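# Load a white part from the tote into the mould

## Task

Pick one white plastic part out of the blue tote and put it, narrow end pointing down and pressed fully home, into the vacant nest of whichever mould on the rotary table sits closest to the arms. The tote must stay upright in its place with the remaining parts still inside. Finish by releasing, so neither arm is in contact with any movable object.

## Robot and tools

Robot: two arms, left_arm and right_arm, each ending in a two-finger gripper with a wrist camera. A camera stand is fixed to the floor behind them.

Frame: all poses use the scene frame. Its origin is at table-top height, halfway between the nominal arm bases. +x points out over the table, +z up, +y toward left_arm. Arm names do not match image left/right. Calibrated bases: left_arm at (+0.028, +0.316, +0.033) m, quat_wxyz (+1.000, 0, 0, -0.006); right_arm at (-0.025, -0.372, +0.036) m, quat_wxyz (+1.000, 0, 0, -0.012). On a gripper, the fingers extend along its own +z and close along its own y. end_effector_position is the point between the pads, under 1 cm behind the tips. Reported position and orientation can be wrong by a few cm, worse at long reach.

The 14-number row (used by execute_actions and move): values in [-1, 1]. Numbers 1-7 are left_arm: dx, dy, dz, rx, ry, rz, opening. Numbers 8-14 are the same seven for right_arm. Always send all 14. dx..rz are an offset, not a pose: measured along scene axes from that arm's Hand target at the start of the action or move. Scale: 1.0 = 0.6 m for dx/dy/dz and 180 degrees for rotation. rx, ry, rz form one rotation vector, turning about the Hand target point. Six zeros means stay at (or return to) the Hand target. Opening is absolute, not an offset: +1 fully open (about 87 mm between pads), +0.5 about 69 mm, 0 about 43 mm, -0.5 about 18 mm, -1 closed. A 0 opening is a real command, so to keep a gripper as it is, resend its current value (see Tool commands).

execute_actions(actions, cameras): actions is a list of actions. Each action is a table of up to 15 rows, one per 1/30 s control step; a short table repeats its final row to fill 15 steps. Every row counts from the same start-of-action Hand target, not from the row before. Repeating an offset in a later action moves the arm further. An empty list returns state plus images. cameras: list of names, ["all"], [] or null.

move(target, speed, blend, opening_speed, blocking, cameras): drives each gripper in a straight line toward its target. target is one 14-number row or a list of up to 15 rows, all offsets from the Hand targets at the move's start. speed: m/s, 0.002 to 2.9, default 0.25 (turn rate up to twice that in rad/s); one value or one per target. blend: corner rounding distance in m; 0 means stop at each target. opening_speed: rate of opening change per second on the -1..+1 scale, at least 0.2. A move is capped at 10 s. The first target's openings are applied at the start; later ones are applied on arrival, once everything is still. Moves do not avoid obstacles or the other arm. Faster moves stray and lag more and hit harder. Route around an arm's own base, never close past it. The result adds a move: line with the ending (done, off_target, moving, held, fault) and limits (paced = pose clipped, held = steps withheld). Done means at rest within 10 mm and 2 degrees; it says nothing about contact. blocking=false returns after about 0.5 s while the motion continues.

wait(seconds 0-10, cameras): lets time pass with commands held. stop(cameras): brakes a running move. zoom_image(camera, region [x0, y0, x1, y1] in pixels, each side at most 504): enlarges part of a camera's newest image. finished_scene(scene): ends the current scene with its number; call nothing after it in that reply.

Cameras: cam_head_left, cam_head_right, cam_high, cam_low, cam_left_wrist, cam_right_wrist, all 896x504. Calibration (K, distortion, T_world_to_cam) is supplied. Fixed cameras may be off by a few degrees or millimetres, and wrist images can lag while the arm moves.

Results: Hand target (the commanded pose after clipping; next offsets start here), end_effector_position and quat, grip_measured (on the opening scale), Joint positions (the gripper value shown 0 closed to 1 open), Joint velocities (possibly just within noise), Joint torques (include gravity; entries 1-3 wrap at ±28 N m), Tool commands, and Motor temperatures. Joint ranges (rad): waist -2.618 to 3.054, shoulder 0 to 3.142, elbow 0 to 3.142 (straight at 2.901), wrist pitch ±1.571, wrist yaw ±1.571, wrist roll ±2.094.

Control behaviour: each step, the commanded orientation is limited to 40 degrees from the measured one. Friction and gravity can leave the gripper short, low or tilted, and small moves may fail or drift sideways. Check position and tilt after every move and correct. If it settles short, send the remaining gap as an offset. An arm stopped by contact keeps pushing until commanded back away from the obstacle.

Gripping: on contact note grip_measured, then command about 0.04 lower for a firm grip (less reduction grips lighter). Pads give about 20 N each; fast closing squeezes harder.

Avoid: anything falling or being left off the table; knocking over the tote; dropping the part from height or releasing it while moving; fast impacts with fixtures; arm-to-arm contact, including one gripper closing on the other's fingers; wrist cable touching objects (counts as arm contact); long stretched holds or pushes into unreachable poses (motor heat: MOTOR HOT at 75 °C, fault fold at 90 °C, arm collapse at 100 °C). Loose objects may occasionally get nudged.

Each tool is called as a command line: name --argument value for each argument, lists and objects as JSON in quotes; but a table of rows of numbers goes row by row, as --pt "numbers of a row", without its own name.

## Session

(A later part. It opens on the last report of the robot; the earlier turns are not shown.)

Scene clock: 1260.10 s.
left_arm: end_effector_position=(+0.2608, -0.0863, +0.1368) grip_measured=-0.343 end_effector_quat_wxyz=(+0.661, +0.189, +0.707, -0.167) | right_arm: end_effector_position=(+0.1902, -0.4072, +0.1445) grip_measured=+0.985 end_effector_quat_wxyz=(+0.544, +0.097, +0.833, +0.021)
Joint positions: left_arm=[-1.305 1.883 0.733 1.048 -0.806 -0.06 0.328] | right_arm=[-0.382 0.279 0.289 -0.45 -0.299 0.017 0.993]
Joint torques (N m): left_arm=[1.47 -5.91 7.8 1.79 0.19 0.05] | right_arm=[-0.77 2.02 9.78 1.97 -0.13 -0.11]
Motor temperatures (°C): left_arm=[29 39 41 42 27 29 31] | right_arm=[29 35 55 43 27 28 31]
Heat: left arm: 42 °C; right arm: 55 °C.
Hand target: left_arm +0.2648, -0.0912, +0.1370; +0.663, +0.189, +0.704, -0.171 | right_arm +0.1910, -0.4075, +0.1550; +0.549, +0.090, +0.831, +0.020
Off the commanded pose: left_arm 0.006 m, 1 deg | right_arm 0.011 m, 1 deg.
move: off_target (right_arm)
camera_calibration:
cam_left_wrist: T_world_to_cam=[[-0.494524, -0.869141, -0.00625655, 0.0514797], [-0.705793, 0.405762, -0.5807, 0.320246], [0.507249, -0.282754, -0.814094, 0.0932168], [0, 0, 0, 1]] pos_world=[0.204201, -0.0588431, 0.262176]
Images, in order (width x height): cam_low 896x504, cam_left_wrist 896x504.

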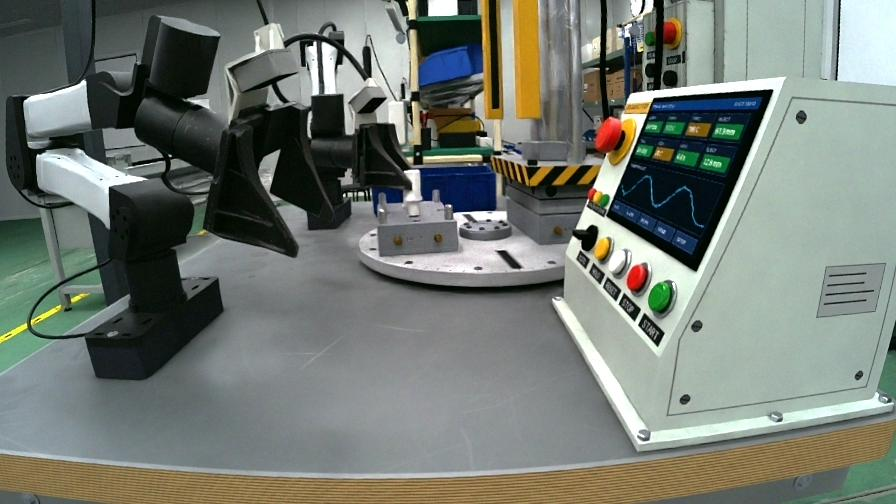

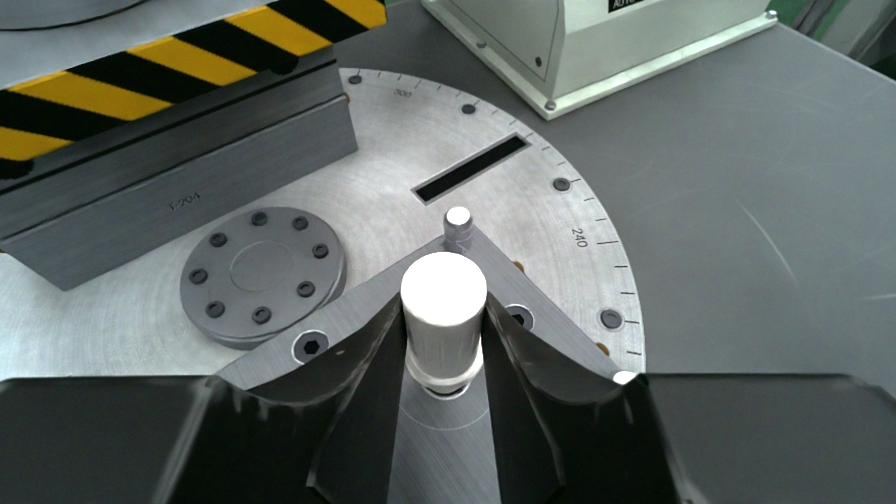

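move --target '[0.0015, -0.0026, 0.003, 0, 0, 0, -0.5, 0, 0, 0, 0, 0, 0, 1]' --speed 0.02 --cameras '["cam_left_wrist", "cam_low"]'

zoom_image --camera "cam_left_wrist" --region '[405, 340, 485, 430]'

zoom_image --camera "cam_low" --region '[395, 190, 435, 225]'

Scene clock: 1330.47 s.
left_arm: end_effector_position=(+0.2617, -0.0857, +0.1365) grip_measured=-0.343 end_effector_quat_wxyz=(+0.661, +0.189, +0.707, -0.166) | right_arm: end_effector_position=(+0.1902, -0.4072, +0.1445) grip_measured=+0.985 end_effector_quat_wxyz=(+0.544, +0.097, +0.833, +0.021)
Joint positions: left_arm=[-1.302 1.883 0.733 1.046 -0.804 -0.06 0.328] | right_arm=[-0.382 0.279 0.289 -0.45 -0.299 0.017 0.993]
Joint torques (N m): left_arm=[1.33 -6.05 8.64 1.7 0.2 0.06] | right_arm=[-0.8 1.88 9.87 1.96 -0.14 -0.11]
Motor temperatures (°C): left_arm=[29 39 42 42 27 29 31] | right_arm=[29 35 56 43 27 28 31]
Heat: left arm: 42 °C; right arm: 56 °C.
Hand target: left_arm +0.2656, -0.0928, +0.1388; +0.663, +0.189, +0.704, -0.171 | right_arm +0.1910, -0.4075, +0.1550; +0.549, +0.090, +0.831, +0.020
Off the commanded pose: left_arm 0.008 m, 1 deg | right_arm 0.011 m, 1 deg.
move: off_target (right_arm)
camera_calibration:
cam_left_wrist: T_world_to_cam=[[-0.493194, -0.869888, -0.00737959, 0.0521729], [-0.706512, 0.405486, -0.580019, 0.320591], [0.507544, -0.280848, -0.81457, 0.0928569], [0, 0, 0, 1]] pos_world=[0.205104, -0.058532, 0.261972]
Images, in order (width x height): cam_low 896x504, cam_left_wrist 896x504.

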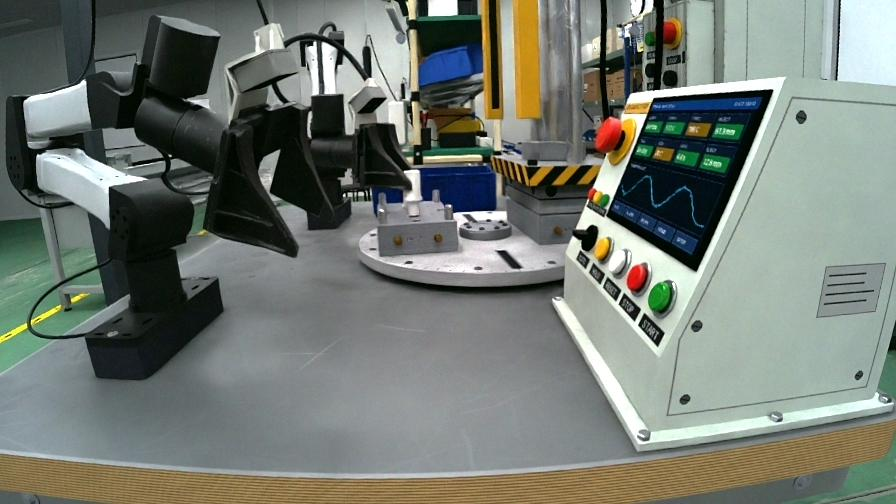

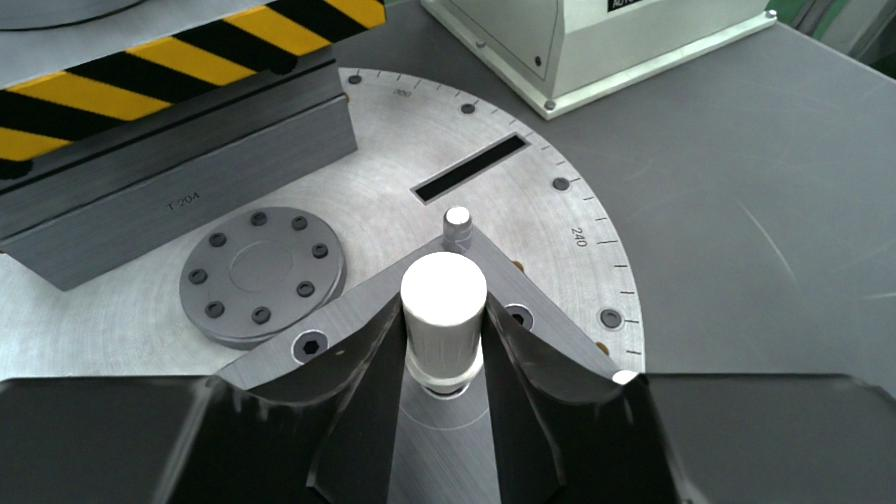

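Scaled by 5.600 from the camera's 896x504 image, which has a finer 1280x720 frame.

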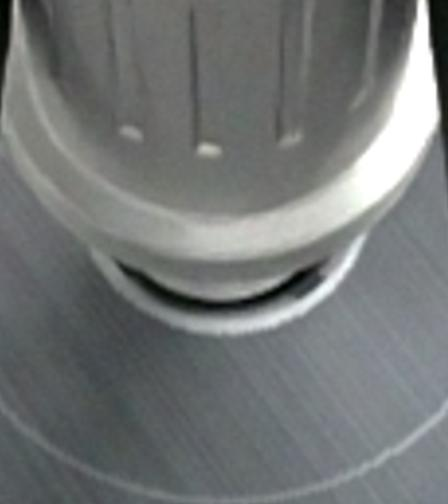

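Scaled by 12.600 from the camera's 896x504 image, which has a finer 1280x720 frame.

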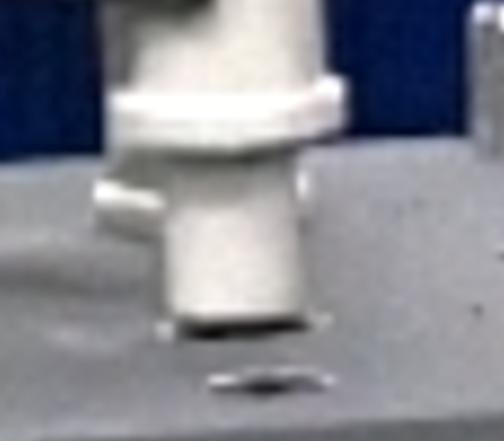

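move --target '[0.0015, -0.0026, 0.004, 0, 0, 0, -0.5, 0, 0, 0, 0, 0, 0, 1]' --speed 0.02 --cameras '["cam_left_wrist", "cam_low"]'

zoom_image --camera "cam_left_wrist" --region '[405, 340, 485, 430]'

zoom_image --camera "cam_low" --region '[395, 190, 435, 225]'

Scene clock: 1349.00 s.
left_arm: end_effector_position=(+0.2623, -0.0886, +0.1392) grip_measured=-0.343 end_effector_quat_wxyz=(+0.661, +0.188, +0.706, -0.168) | right_arm: end_effector_position=(+0.1902, -0.4072, +0.1445) grip_measured=+0.985 end_effector_quat_wxyz=(+0.544, +0.097, +0.833, +0.021)
Joint positions: left_arm=[-1.302 1.883 0.746 1.038 -0.803 -0.06 0.328] | right_arm=[-0.382 0.279 0.289 -0.45 -0.299 0.017 0.993]
Joint torques (N m): left_arm=[1.44 -6.34 8.46 1.65 0.19 0.06] | right_arm=[-1.01 1.98 9.85 2 -0.14 -0.12]
Motor temperatures (°C): left_arm=[29 39 43 42 27 29 31] | right_arm=[29 35 56 43 27 28 31]
Heat: left arm: 43 °C; right arm: 56 °C.
Hand target: left_arm +0.2665, -0.0944, +0.1412; +0.663, +0.189, +0.704, -0.171 | right_arm +0.1910, -0.4075, +0.1550; +0.549, +0.090, +0.831, +0.020
Off the commanded pose: left_arm 0.007 m, 0 deg | right_arm 0.011 m, 1 deg.
move: off_target (right_arm)
camera_calibration:
cam_left_wrist: T_world_to_cam=[[-0.494483, -0.869177, -0.00424872, 0.0499855], [-0.705393, 0.404151, -0.582308, 0.323597], [0.507846, -0.284944, -0.812957, 0.0932879], [0, 0, 0, 1]] pos_world=[0.205604, -0.0607539, 0.264485]
Images, in order (width x height): cam_low 896x504, cam_left_wrist 896x504.

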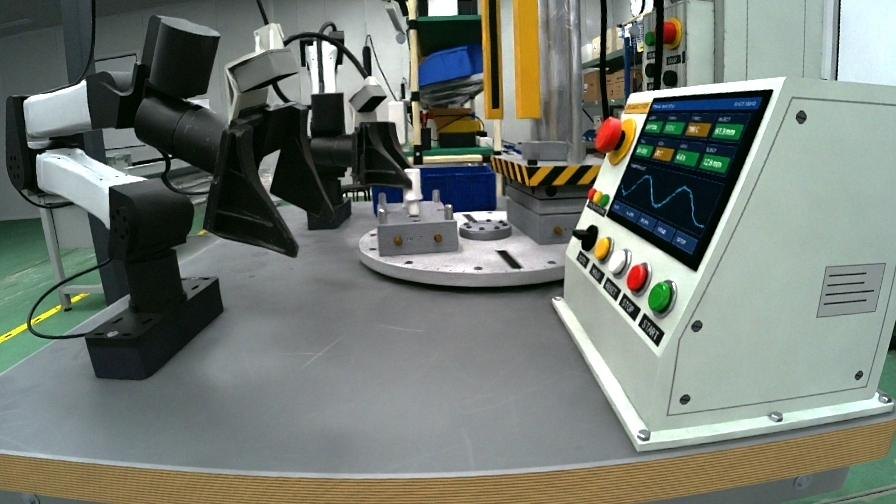

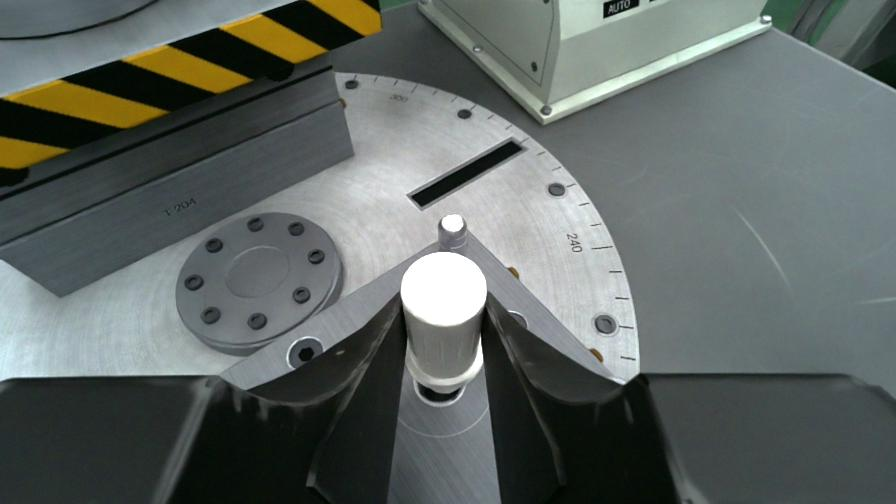

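Scaled by 5.600 from the camera's 896x504 image, which has a finer 1280x720 frame.

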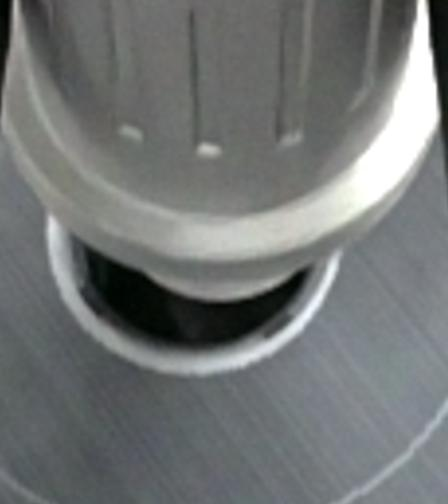

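Scaled by 12.600 from the camera's 896x504 image, which has a finer 1280x720 frame.

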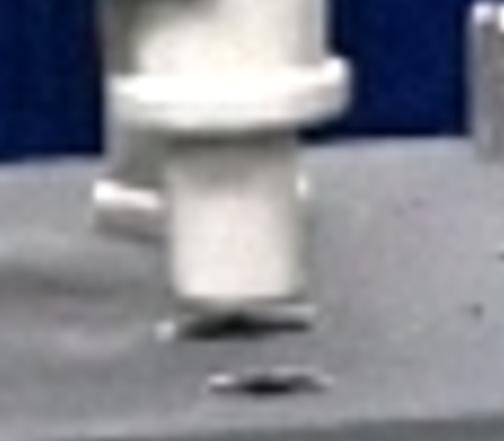

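move --pt "0.0003 0.0042 0.05 0 0 0 -0.5 0 0 0 0 0 0 1" --pt "-0.032 0.0335 0.05 0 0 0 -0.5 0 0 0 0 0 0 1" --pt "0.0003 0.0042 0.0 0 0 0 -0.5 0 0 0 0 0 0 1" --speed 0.05 --cameras '["cam_left_wrist", "cam_low"]'

zoom_image --camera "cam_left_wrist" --region '[405, 340, 485, 430]'

zoom_image --camera "cam_low" --region '[395, 190, 435, 225]'

Scene clock: 1398.43 s.
left_arm: end_effector_position=(+0.2627, -0.0834, +0.1359) grip_measured=-0.343 end_effector_quat_wxyz=(+0.657, +0.196, +0.710, -0.159) | right_arm: end_effector_position=(+0.1902, -0.4072, +0.1445) grip_measured=+0.985 end_effector_quat_wxyz=(+0.544, +0.097, +0.833, +0.021)
Joint positions: left_arm=[-1.298 1.869 0.734 1.011 -0.801 -0.057 0.328] | right_arm=[-0.382 0.279 0.289 -0.45 -0.299 0.017 0.993]
Joint torques (N m): left_arm=[1.28 -5.82 8.51 1.97 0.18 0.02] | right_arm=[-1.02 1.99 9.77 1.96 -0.11 -0.11]
Motor temperatures (°C): left_arm=[29 40 45 41 27 29 31] | right_arm=[29 34 56 43 27 28 31]
Heat: left arm: 45 °C; right arm: 56 °C.
Hand target: left_arm +0.2666, -0.0919, +0.1413; +0.663, +0.189, +0.704, -0.171 | right_arm +0.1910, -0.4075, +0.1550; +0.549, +0.090, +0.831, +0.020
Off the commanded pose: left_arm 0.011 m, 2 deg | right_arm 0.011 m, 1 deg.
move: off_target (left_arm, right_arm)
camera_calibration:
cam_left_wrist: T_world_to_cam=[[-0.493114, -0.869614, -0.0247185, 0.0569228], [-0.709191, 0.418278, -0.567531, 0.320056], [0.503872, -0.262327, -0.822981, 0.0961843], [0, 0, 0, 1]] pos_world=[0.206586, -0.05914, 0.262207]
Images, in order (width x height): cam_low 896x504, cam_left_wrist 896x504.

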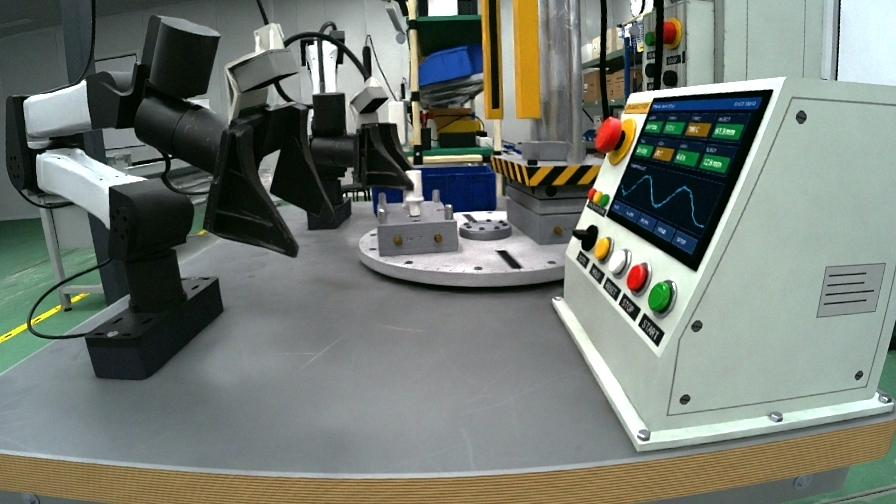

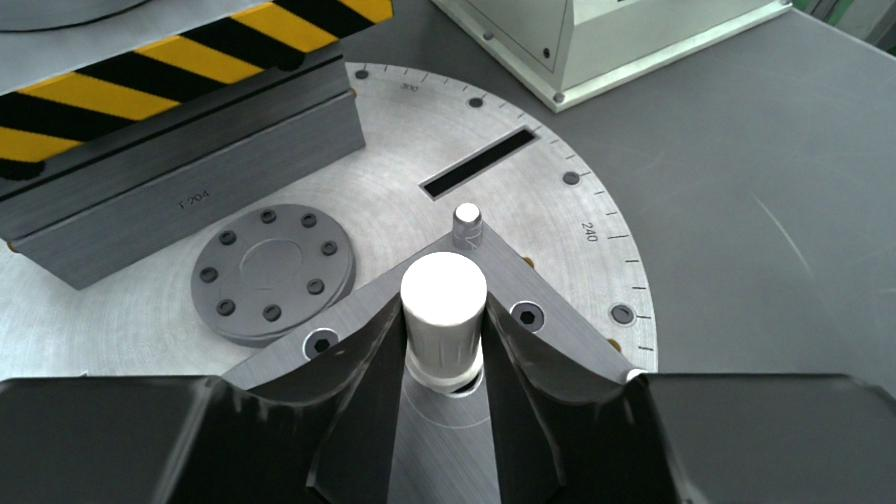

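Scaled by 5.600 from the camera's 896x504 image, which has a finer 1280x720 frame.

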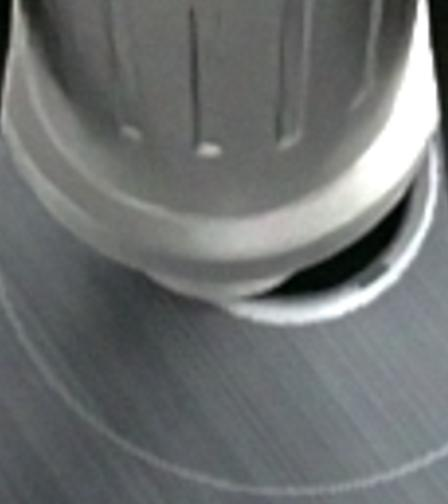

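Scaled by 12.600 from the camera's 896x504 image, which has a finer 1280x720 frame.

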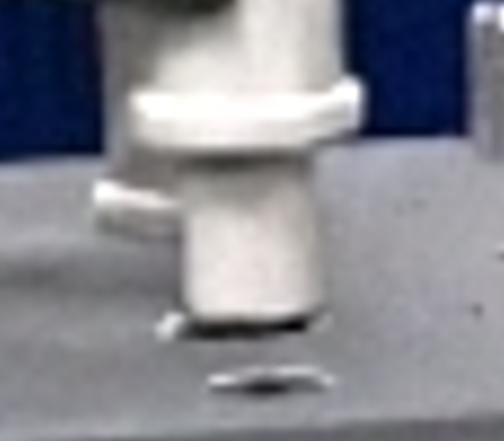

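move --pt "0 0 0.05 0 0 0 -0.5 0 0 0 0 0 0 1" --pt "0 0 0.0 0 0 0 -0.5 0 0 0 0 0 0 1" --speed 0.04 --cameras '["cam_left_wrist", "cam_low"]'

zoom_image --camera "cam_left_wrist" --region '[405, 340, 485, 430]'

zoom_image --camera "cam_low" --region '[395, 190, 435, 225]'

Scene clock: 1447.33 s.
left_arm: end_effector_position=(+0.2650, -0.0926, +0.1480) grip_measured=-0.343 end_effector_quat_wxyz=(+0.663, +0.186, +0.705, -0.170) | right_arm: end_effector_position=(+0.1902, -0.4072, +0.1445) grip_measured=+0.985 end_effector_quat_wxyz=(+0.544, +0.097, +0.833, +0.021)
Joint positions: left_arm=[-1.298 1.871 0.771 1.009 -0.8 -0.057 0.328] | right_arm=[-0.382 0.279 0.289 -0.45 -0.299 0.017 0.993]
Joint torques (N m): left_arm=[1.32 -6.01 5.24 1.97 0.19 0.03] | right_arm=[-0.92 1.98 9.88 1.98 -0.14 -0.14]
Motor temperatures (°C): left_arm=[29 38 45 41 27 29 31] | right_arm=[29 34 57 43 27 28 31]
Heat: left arm: 45 °C; right arm: 57 °C.
Hand target: left_arm +0.2666, -0.0919, +0.1413; +0.663, +0.189, +0.704, -0.171 | right_arm +0.1910, -0.4075, +0.1550; +0.549, +0.090, +0.831, +0.020
Off the commanded pose: left_arm 0.007 m, 0 deg | right_arm 0.011 m, 1 deg.
move: off_target (right_arm)
camera_calibration:
cam_left_wrist: T_world_to_cam=[[-0.493645, -0.869663, -0.000418657, 0.0469417], [-0.703902, 0.399838, -0.58707, 0.332232], [0.51072, -0.28951, -0.809536, 0.0961629], [0, 0, 0, 1]] pos_world=[0.207919, -0.0641754, 0.27291]
Images, in order (width x height): cam_low 896x504, cam_left_wrist 896x504.

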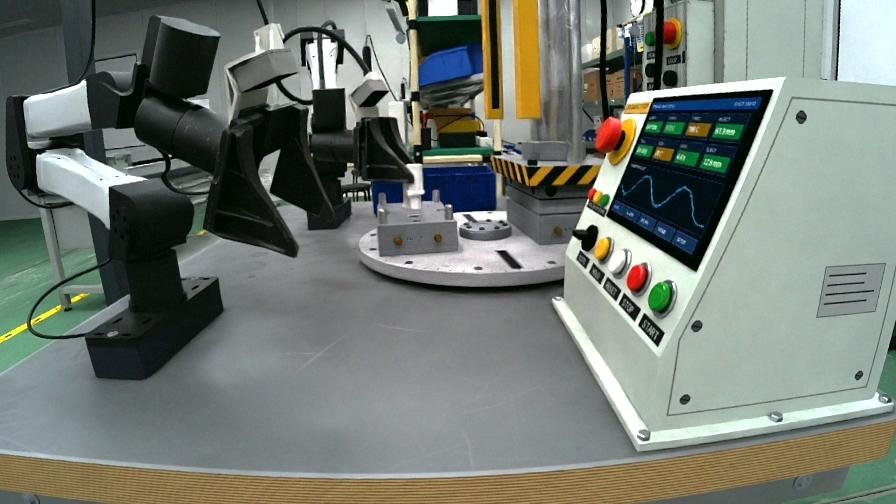

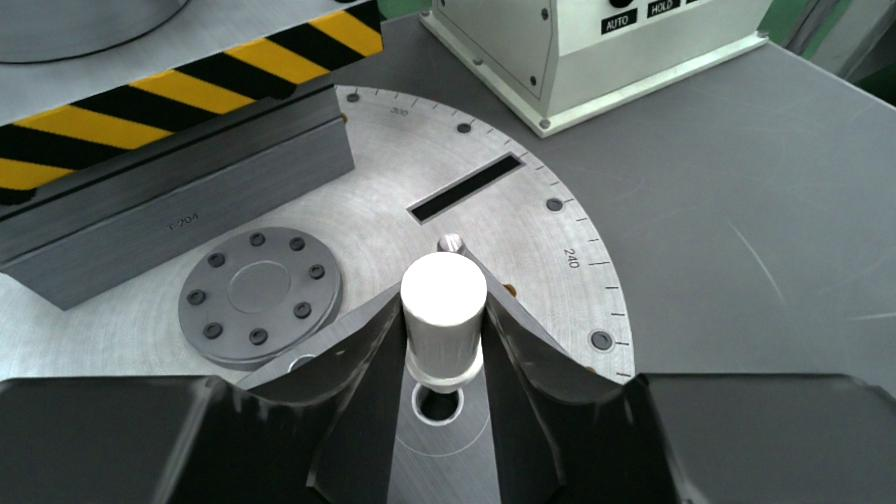

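Scaled by 5.600 from the camera's 896x504 image, which has a finer 1280x720 frame.

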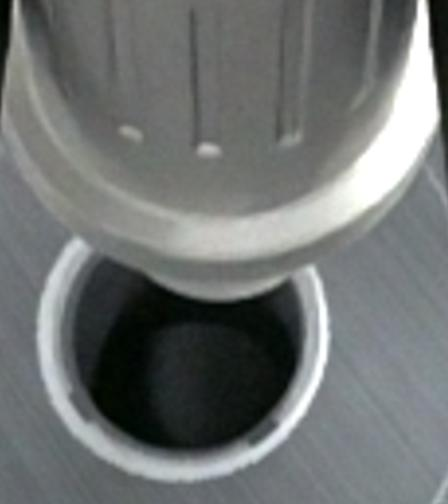

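Scaled by 12.600 from the camera's 896x504 image, which has a finer 1280x720 frame.

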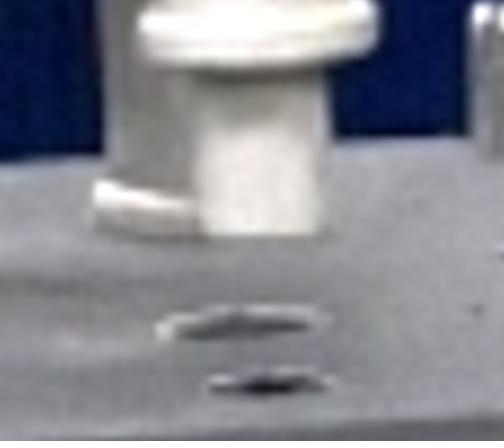

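move --target '[-0.0065, 0.0108, 0.003, 0, 0, 0, -0.5, 0, 0, 0, 0, 0, 0, 1]' --speed 0.02 --cameras '[]'

Scene clock: 1469.27 s.
left_arm: end_effector_position=(+0.2630, -0.0851, +0.1375) grip_measured=-0.343 end_effector_quat_wxyz=(+0.658, +0.195, +0.710, -0.161) | right_arm: end_effector_position=(+0.1902, -0.4072, +0.1445) grip_measured=+0.985 end_effector_quat_wxyz=(+0.544, +0.097, +0.833, +0.021)
Joint positions: left_arm=[-1.298 1.871 0.741 1.011 -0.8 -0.057 0.328] | right_arm=[-0.382 0.279 0.289 -0.45 -0.299 0.017 0.993]
Joint torques (N m): left_arm=[0.77 -7.92 5.3 1.96 0.11 0.02] | right_arm=[-0.84 1.98 9.69 1.97 -0.13 -0.14]
Motor temperatures (°C): left_arm=[29 39 44 41 27 29 31] | right_arm=[29 34 57 43 27 28 31]
Heat: left arm: 44 °C; right arm: 57 °C.
Hand target: left_arm +0.2627, -0.0854, +0.1431; +0.663, +0.189, +0.704, -0.171 | right_arm +0.1910, -0.4075, +0.1550; +0.549, +0.090, +0.831, +0.020
Off the commanded pose: left_arm 0.006 m, 2 deg | right_arm 0.011 m, 1 deg.
move: off_target (right_arm)
No camera images: "cameras" was empty.

move --target '[0, 0, 0, -0.0138, -0.008, 0, -0.5, 0, 0, 0, 0, 0, 0, 1]' --speed 0.02 --cameras '["cam_left_wrist", "cam_low"]'

zoom_image --camera "cam_left_wrist" --region '[405, 340, 485, 430]'

zoom_image --camera "cam_low" --region '[395, 190, 435, 225]'

Scene clock: 1477.70 s.
left_arm: end_effector_position=(+0.2634, -0.0850, +0.1468) grip_measured=-0.343 end_effector_quat_wxyz=(+0.673, +0.177, +0.695, -0.180) | right_arm: end_effector_position=(+0.1902, -0.4072, +0.1445) grip_measured=+0.985 end_effector_quat_wxyz=(+0.544, +0.097, +0.833, +0.021)
Joint positions: left_arm=[-1.298 1.88 0.718 1.12 -0.8 -0.043 0.328] | right_arm=[-0.382 0.279 0.289 -0.45 -0.299 0.017 0.993]
Joint torques (N m): left_arm=[0.68 -5.86 5.11 2.05 0.13 0.07] | right_arm=[-0.88 1.89 9.68 1.98 -0.13 -0.12]
Motor temperatures (°C): left_arm=[29 40 43 41 27 29 31] | right_arm=[29 34 57 43 27 28 31]
Heat: left arm: 43 °C; right arm: 57 °C.
Hand target: left_arm +0.2627, -0.0854, +0.1431; +0.675, +0.177, +0.692, -0.184 | right_arm +0.1910, -0.4075, +0.1550; +0.549, +0.090, +0.831, +0.020
Off the commanded pose: left_arm 0.004 m, 1 deg | right_arm 0.011 m, 1 deg.
move: off_target (right_arm)
camera_calibration:
cam_left_wrist: T_world_to_cam=[[-0.494363, -0.869035, 0.0195805, 0.0500594], [-0.691924, 0.379777, -0.614012, 0.32646], [0.526161, -0.317093, -0.789054, 0.0888301], [0, 0, 0, 1]] pos_world=[0.203894, -0.0523111, 0.269562]
Images, in order (width x height): cam_low 896x504, cam_left_wrist 896x504.

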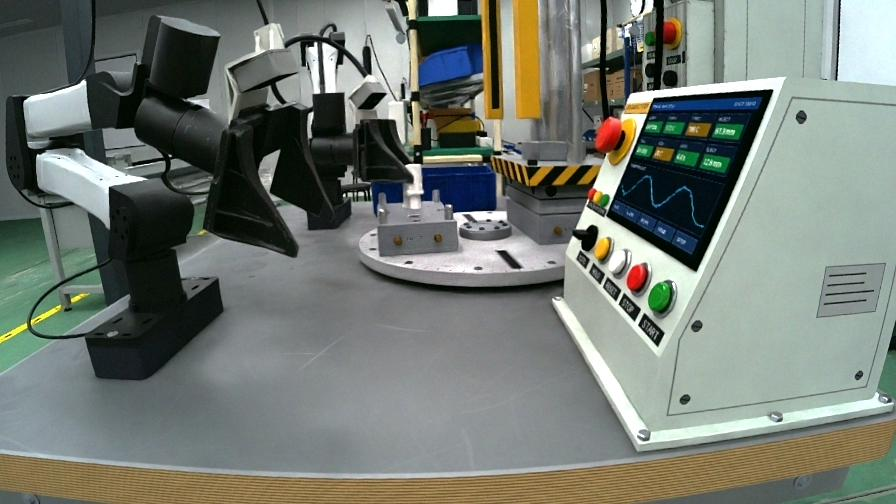

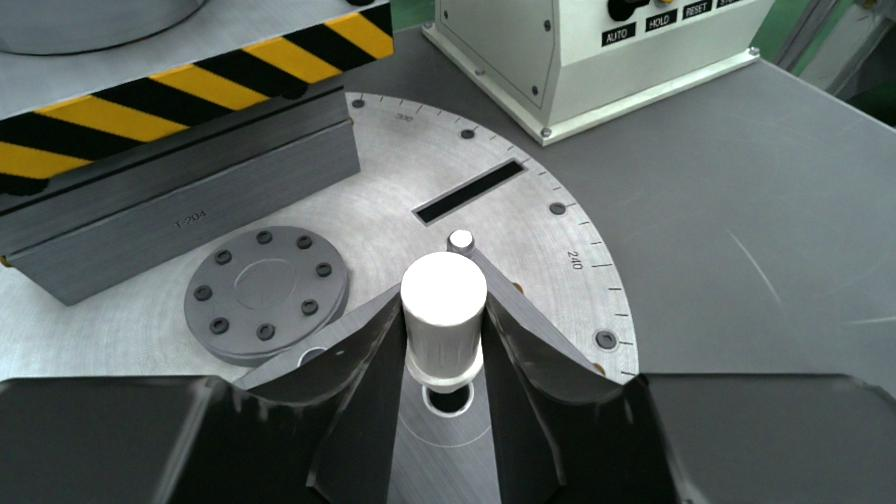

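Scaled by 5.600 from the camera's 896x504 image, which has a finer 1280x720 frame.

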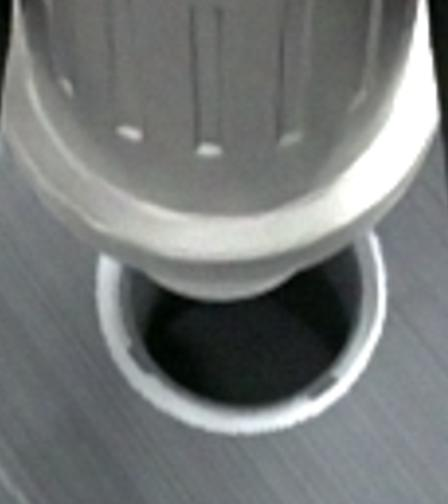

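Scaled by 12.600 from the camera's 896x504 image, which has a finer 1280x720 frame.

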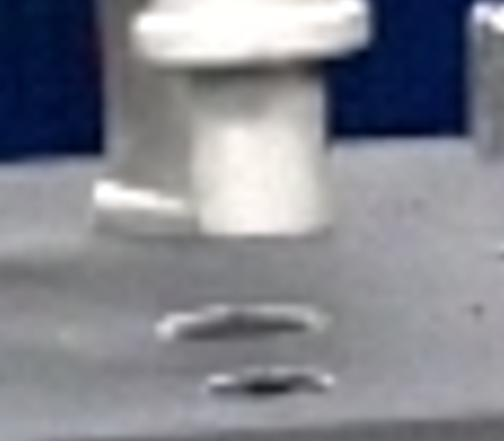

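move --pt "-0.0002 -0.0033 0.1032 0.0138 0.008 0 -0.5 0 0 0 0 0 0 1" --pt "-0.0146 -0.0117 0.1032 0.0138 0.008 0 -0.5 0 0 0 0 0 0 1" --pt "-0.0002 -0.0033 0.1032 0.0138 0.008 0 -0.5 0 0 0 0 0 0 1" --pt "-0.0002 -0.0033 -0.0133 0.0138 0.008 0 -0.5 0 0 0 0 0 0 1" --speed 0.05 --cameras '["cam_left_wrist", "cam_low"]'

zoom_image --camera "cam_left_wrist" --region '[405, 340, 485, 430]'

zoom_image --camera "cam_low" --region '[395, 190, 435, 225]'

Scene clock: 1534.50 s.
left_arm: end_effector_position=(+0.2619, -0.0867, +0.1403) grip_measured=-0.343 end_effector_quat_wxyz=(+0.663, +0.191, +0.705, -0.164) | right_arm: end_effector_position=(+0.1902, -0.4072, +0.1445) grip_measured=+0.985 end_effector_quat_wxyz=(+0.544, +0.097, +0.833, +0.021)
Joint positions: left_arm=[-1.304 1.878 0.74 1.041 -0.807 -0.046 0.328] | right_arm=[-0.382 0.279 0.289 -0.45 -0.299 0.017 0.993]
Joint torques (N m): left_arm=[1.16 -5.98 5.33 2 0.18 -0.1] | right_arm=[-0.92 1.96 9.85 1.99 -0.13 -0.09]
Motor temperatures (°C): left_arm=[29 38 42 42 27 29 31] | right_arm=[29 34 58 43 27 28 31]
Heat: left arm: 42 °C; right arm: 58 °C.
Hand target: left_arm +0.2627, -0.0873, +0.1351; +0.663, +0.189, +0.704, -0.171 | right_arm +0.1910, -0.4075, +0.1550; +0.549, +0.090, +0.831, +0.020
Off the commanded pose: left_arm 0.005 m, 1 deg | right_arm 0.011 m, 1 deg.
move: off_target (right_arm)
camera_calibration:
cam_left_wrist: T_world_to_cam=[[-0.492876, -0.86995, -0.0161374, 0.0525674], [-0.701503, 0.408277, -0.584126, 0.32288], [0.514749, -0.276581, -0.811503, 0.0935816], [0, 0, 0, 1]] pos_world=[0.20424, -0.0602107, 0.265393]
Images, in order (width x height): cam_low 896x504, cam_left_wrist 896x504.

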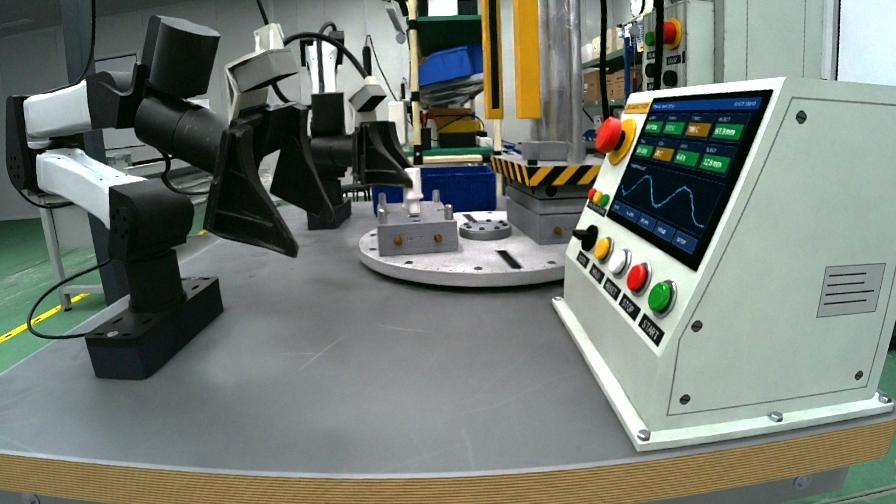

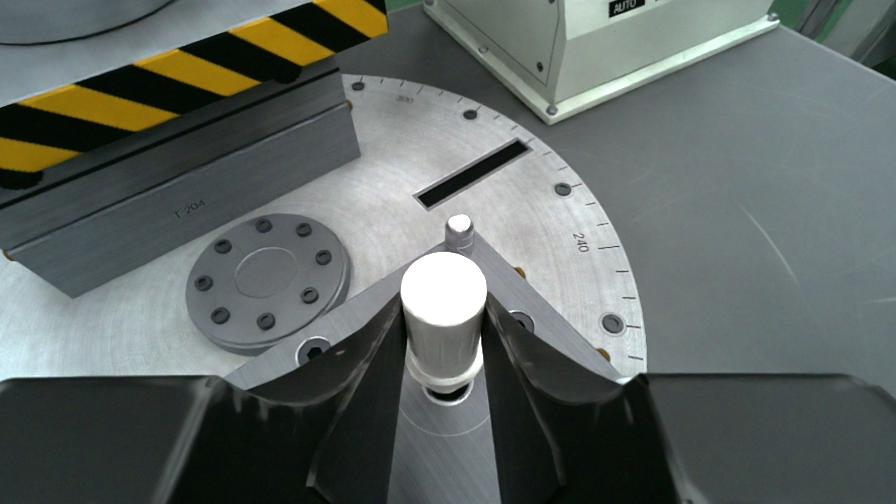

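Scaled by 5.600 from the camera's 896x504 image, which has a finer 1280x720 frame.

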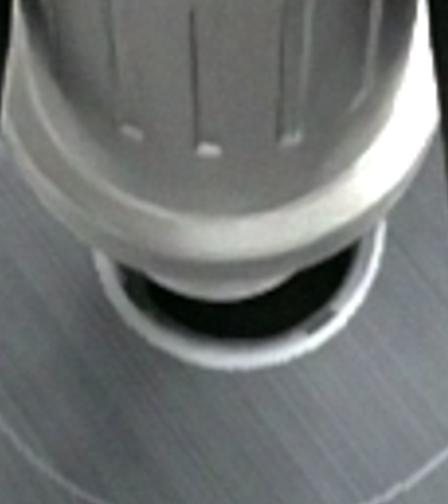

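Scaled by 12.600 from the camera's 896x504 image, which has a finer 1280x720 frame.

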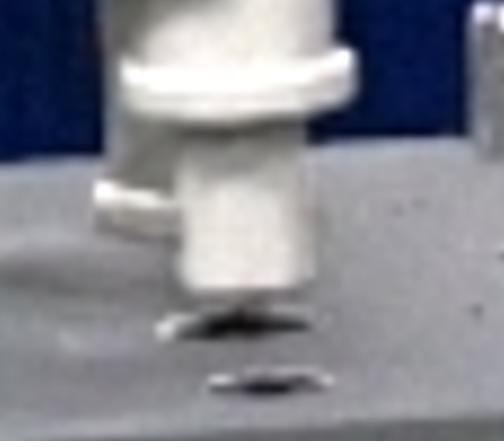

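move --pt "-0.0183 -0.0103 0.0 0 0 0 -0.5 0 0 0 0 0 0 1" --pt "-0.0017 -0.0014 0 0 0 0 -0.5 0 0 0 0 0 0 1" --speed 0.03 --cameras '["cam_left_wrist", "cam_low"]'

zoom_image --camera "cam_left_wrist" --region '[405, 340, 485, 430]'

zoom_image --camera "cam_low" --region '[395, 190, 435, 225]'

Scene clock: 1546.33 s.
left_arm: end_effector_position=(+0.2608, -0.0867, +0.1369) grip_measured=-0.343 end_effector_quat_wxyz=(+0.662, +0.193, +0.706, -0.161) | right_arm: end_effector_position=(+0.1902, -0.4072, +0.1445) grip_measured=+0.985 end_effector_quat_wxyz=(+0.544, +0.097, +0.833, +0.021)
Joint positions: left_arm=[-1.308 1.886 0.74 1.042 -0.813 -0.047 0.328] | right_arm=[-0.382 0.279 0.289 -0.45 -0.299 0.017 0.993]
Joint torques (N m): left_arm=[1.17 -6.48 5.49 1.96 0.18 -0.08] | right_arm=[-0.92 1.94 9.8 1.94 -0.12 -0.14]
Motor temperatures (°C): left_arm=[29 38 42 43 27 29 31] | right_arm=[29 34 58 43 27 28 31]
Heat: left arm: 43 °C; right arm: 58 °C.
Hand target: left_arm +0.2616, -0.0882, +0.1351; +0.663, +0.189, +0.704, -0.171 | right_arm +0.1910, -0.4075, +0.1550; +0.549, +0.090, +0.831, +0.020
Off the commanded pose: left_arm 0.002 m, 1 deg | right_arm 0.011 m, 1 deg.
move: off_target (right_arm)
camera_calibration:
cam_left_wrist: T_world_to_cam=[[-0.491245, -0.870755, -0.0215361, 0.0522681], [-0.703377, 0.411158, -0.579836, 0.320248], [0.51375, -0.269693, -0.814448, 0.092643], [0, 0, 0, 1]] pos_world=[0.203336, -0.0611745, 0.26227]
Images, in order (width x height): cam_low 896x504, cam_left_wrist 896x504.

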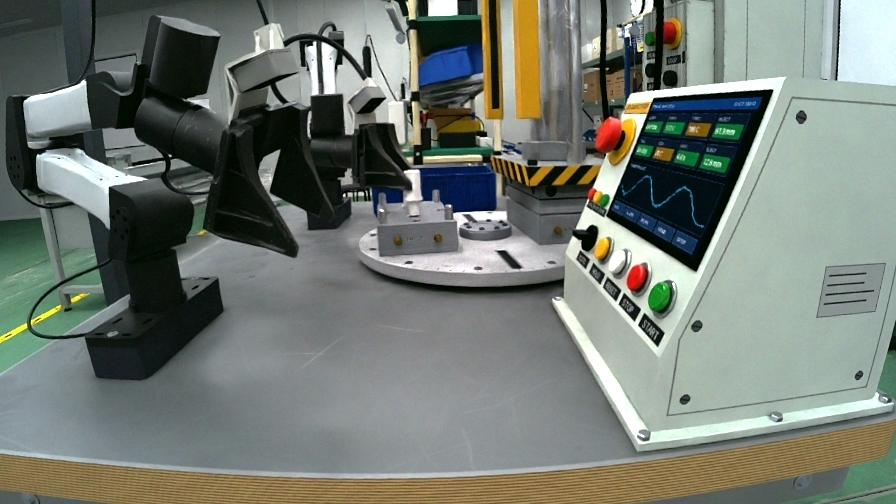

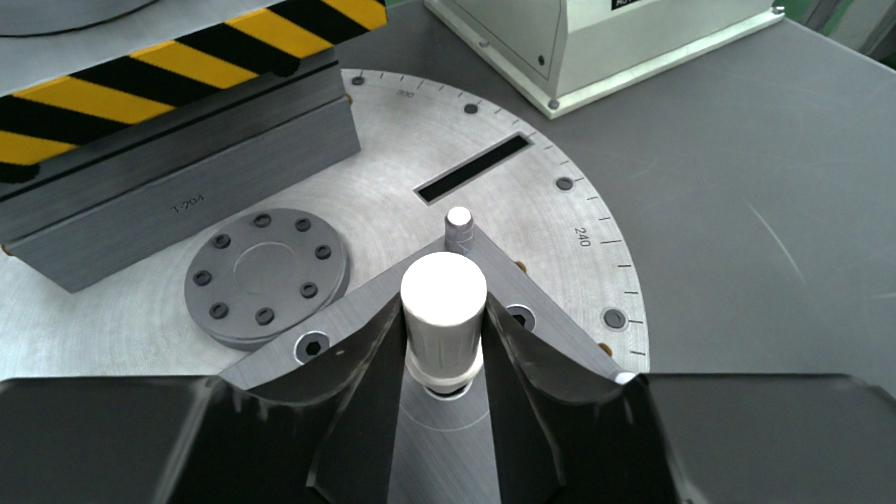

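Scaled by 5.600 from the camera's 896x504 image, which has a finer 1280x720 frame.

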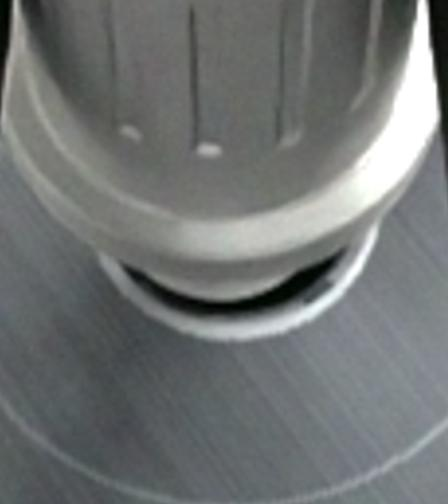

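Scaled by 12.600 from the camera's 896x504 image, which has a finer 1280x720 frame.

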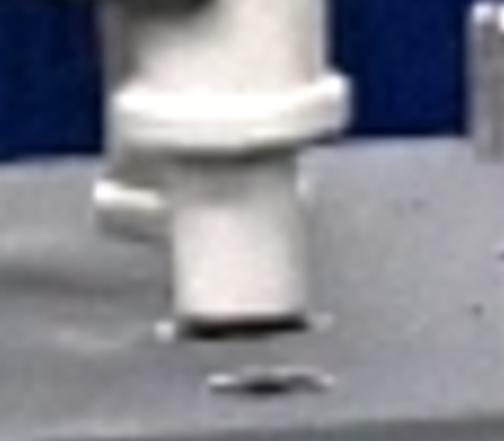

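move --target '[0.0005, -0.0018, -0.004, 0, 0, 0, -0.5, 0, 0, 0, 0, 0, 0, 1]' --speed 0.02 --cameras '["cam_left_wrist", "cam_low"]'

zoom_image --camera "cam_left_wrist" --region '[405, 340, 485, 430]'

zoom_image --camera "cam_low" --region '[395, 190, 435, 225]'

Scene clock: 1570.80 s.
left_arm: end_effector_position=(+0.2608, -0.0872, +0.1380) grip_measured=-0.343 end_effector_quat_wxyz=(+0.663, +0.191, +0.705, -0.163) | right_arm: end_effector_position=(+0.1902, -0.4072, +0.1445) grip_measured=+0.985 end_effector_quat_wxyz=(+0.544, +0.097, +0.833, +0.021)
Joint positions: left_arm=[-1.308 1.886 0.74 1.048 -0.812 -0.047 0.328] | right_arm=[-0.382 0.279 0.289 -0.45 -0.299 0.017 0.993]
Joint torques (N m): left_arm=[1.18 -5.63 5.71 1.99 0.19 -0.1] | right_arm=[-0.88 1.91 9.85 1.97 -0.11 -0.12]
Motor temperatures (°C): left_arm=[29 38 42 44 27 29 31] | right_arm=[29 34 58 43 27 28 31]
Heat: left arm: 44 °C; right arm: 58 °C.
Hand target: left_arm +0.2619, -0.0893, +0.1327; +0.663, +0.189, +0.704, -0.171 | right_arm +0.1910, -0.4075, +0.1550; +0.549, +0.090, +0.831, +0.020
Off the commanded pose: left_arm 0.006 m, 1 deg | right_arm 0.011 m, 1 deg.
move: off_target (right_arm)
camera_calibration:
cam_left_wrist: T_world_to_cam=[[-0.492268, -0.870278, -0.0170073, 0.0514726], [-0.702076, 0.408524, -0.583265, 0.321008], [0.51455, -0.275182, -0.812104, 0.0924513], [0, 0, 0, 1]] pos_world=[0.203139, -0.060903, 0.263188]
Images, in order (width x height): cam_low 896x504, cam_left_wrist 896x504.

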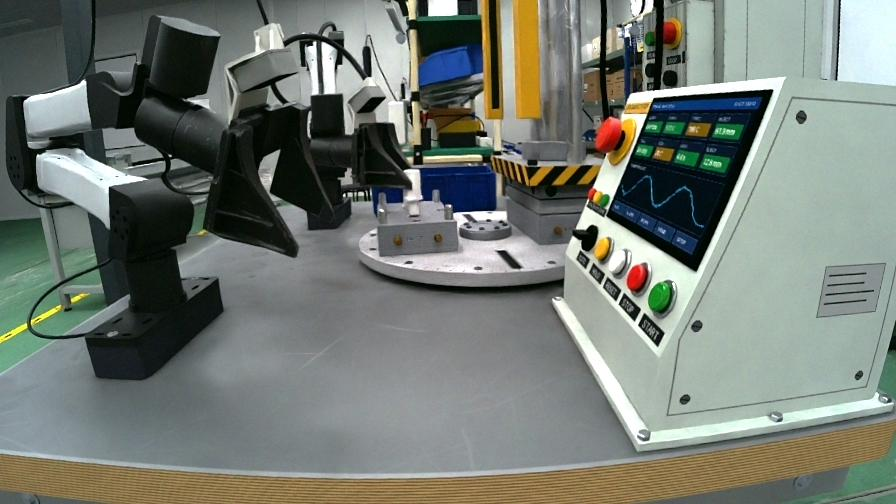

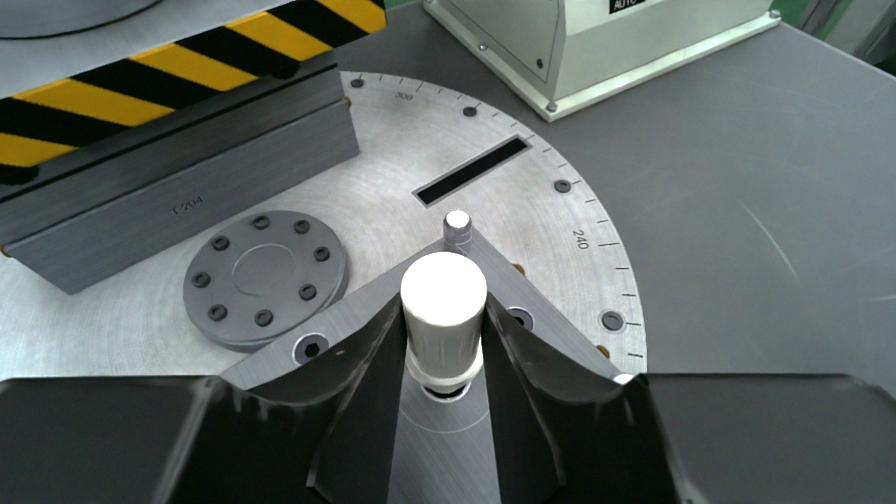

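Scaled by 5.600 from the camera's 896x504 image, which has a finer 1280x720 frame.

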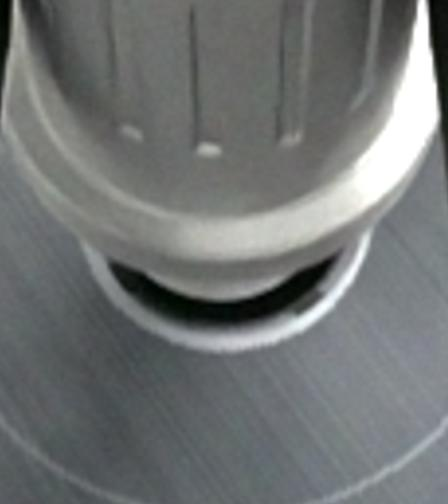

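Scaled by 12.600 from the camera's 896x504 image, which has a finer 1280x720 frame.

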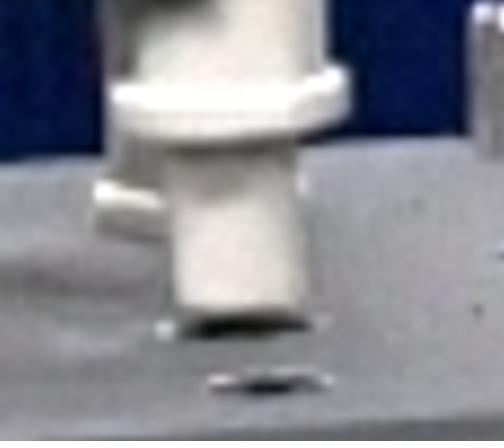

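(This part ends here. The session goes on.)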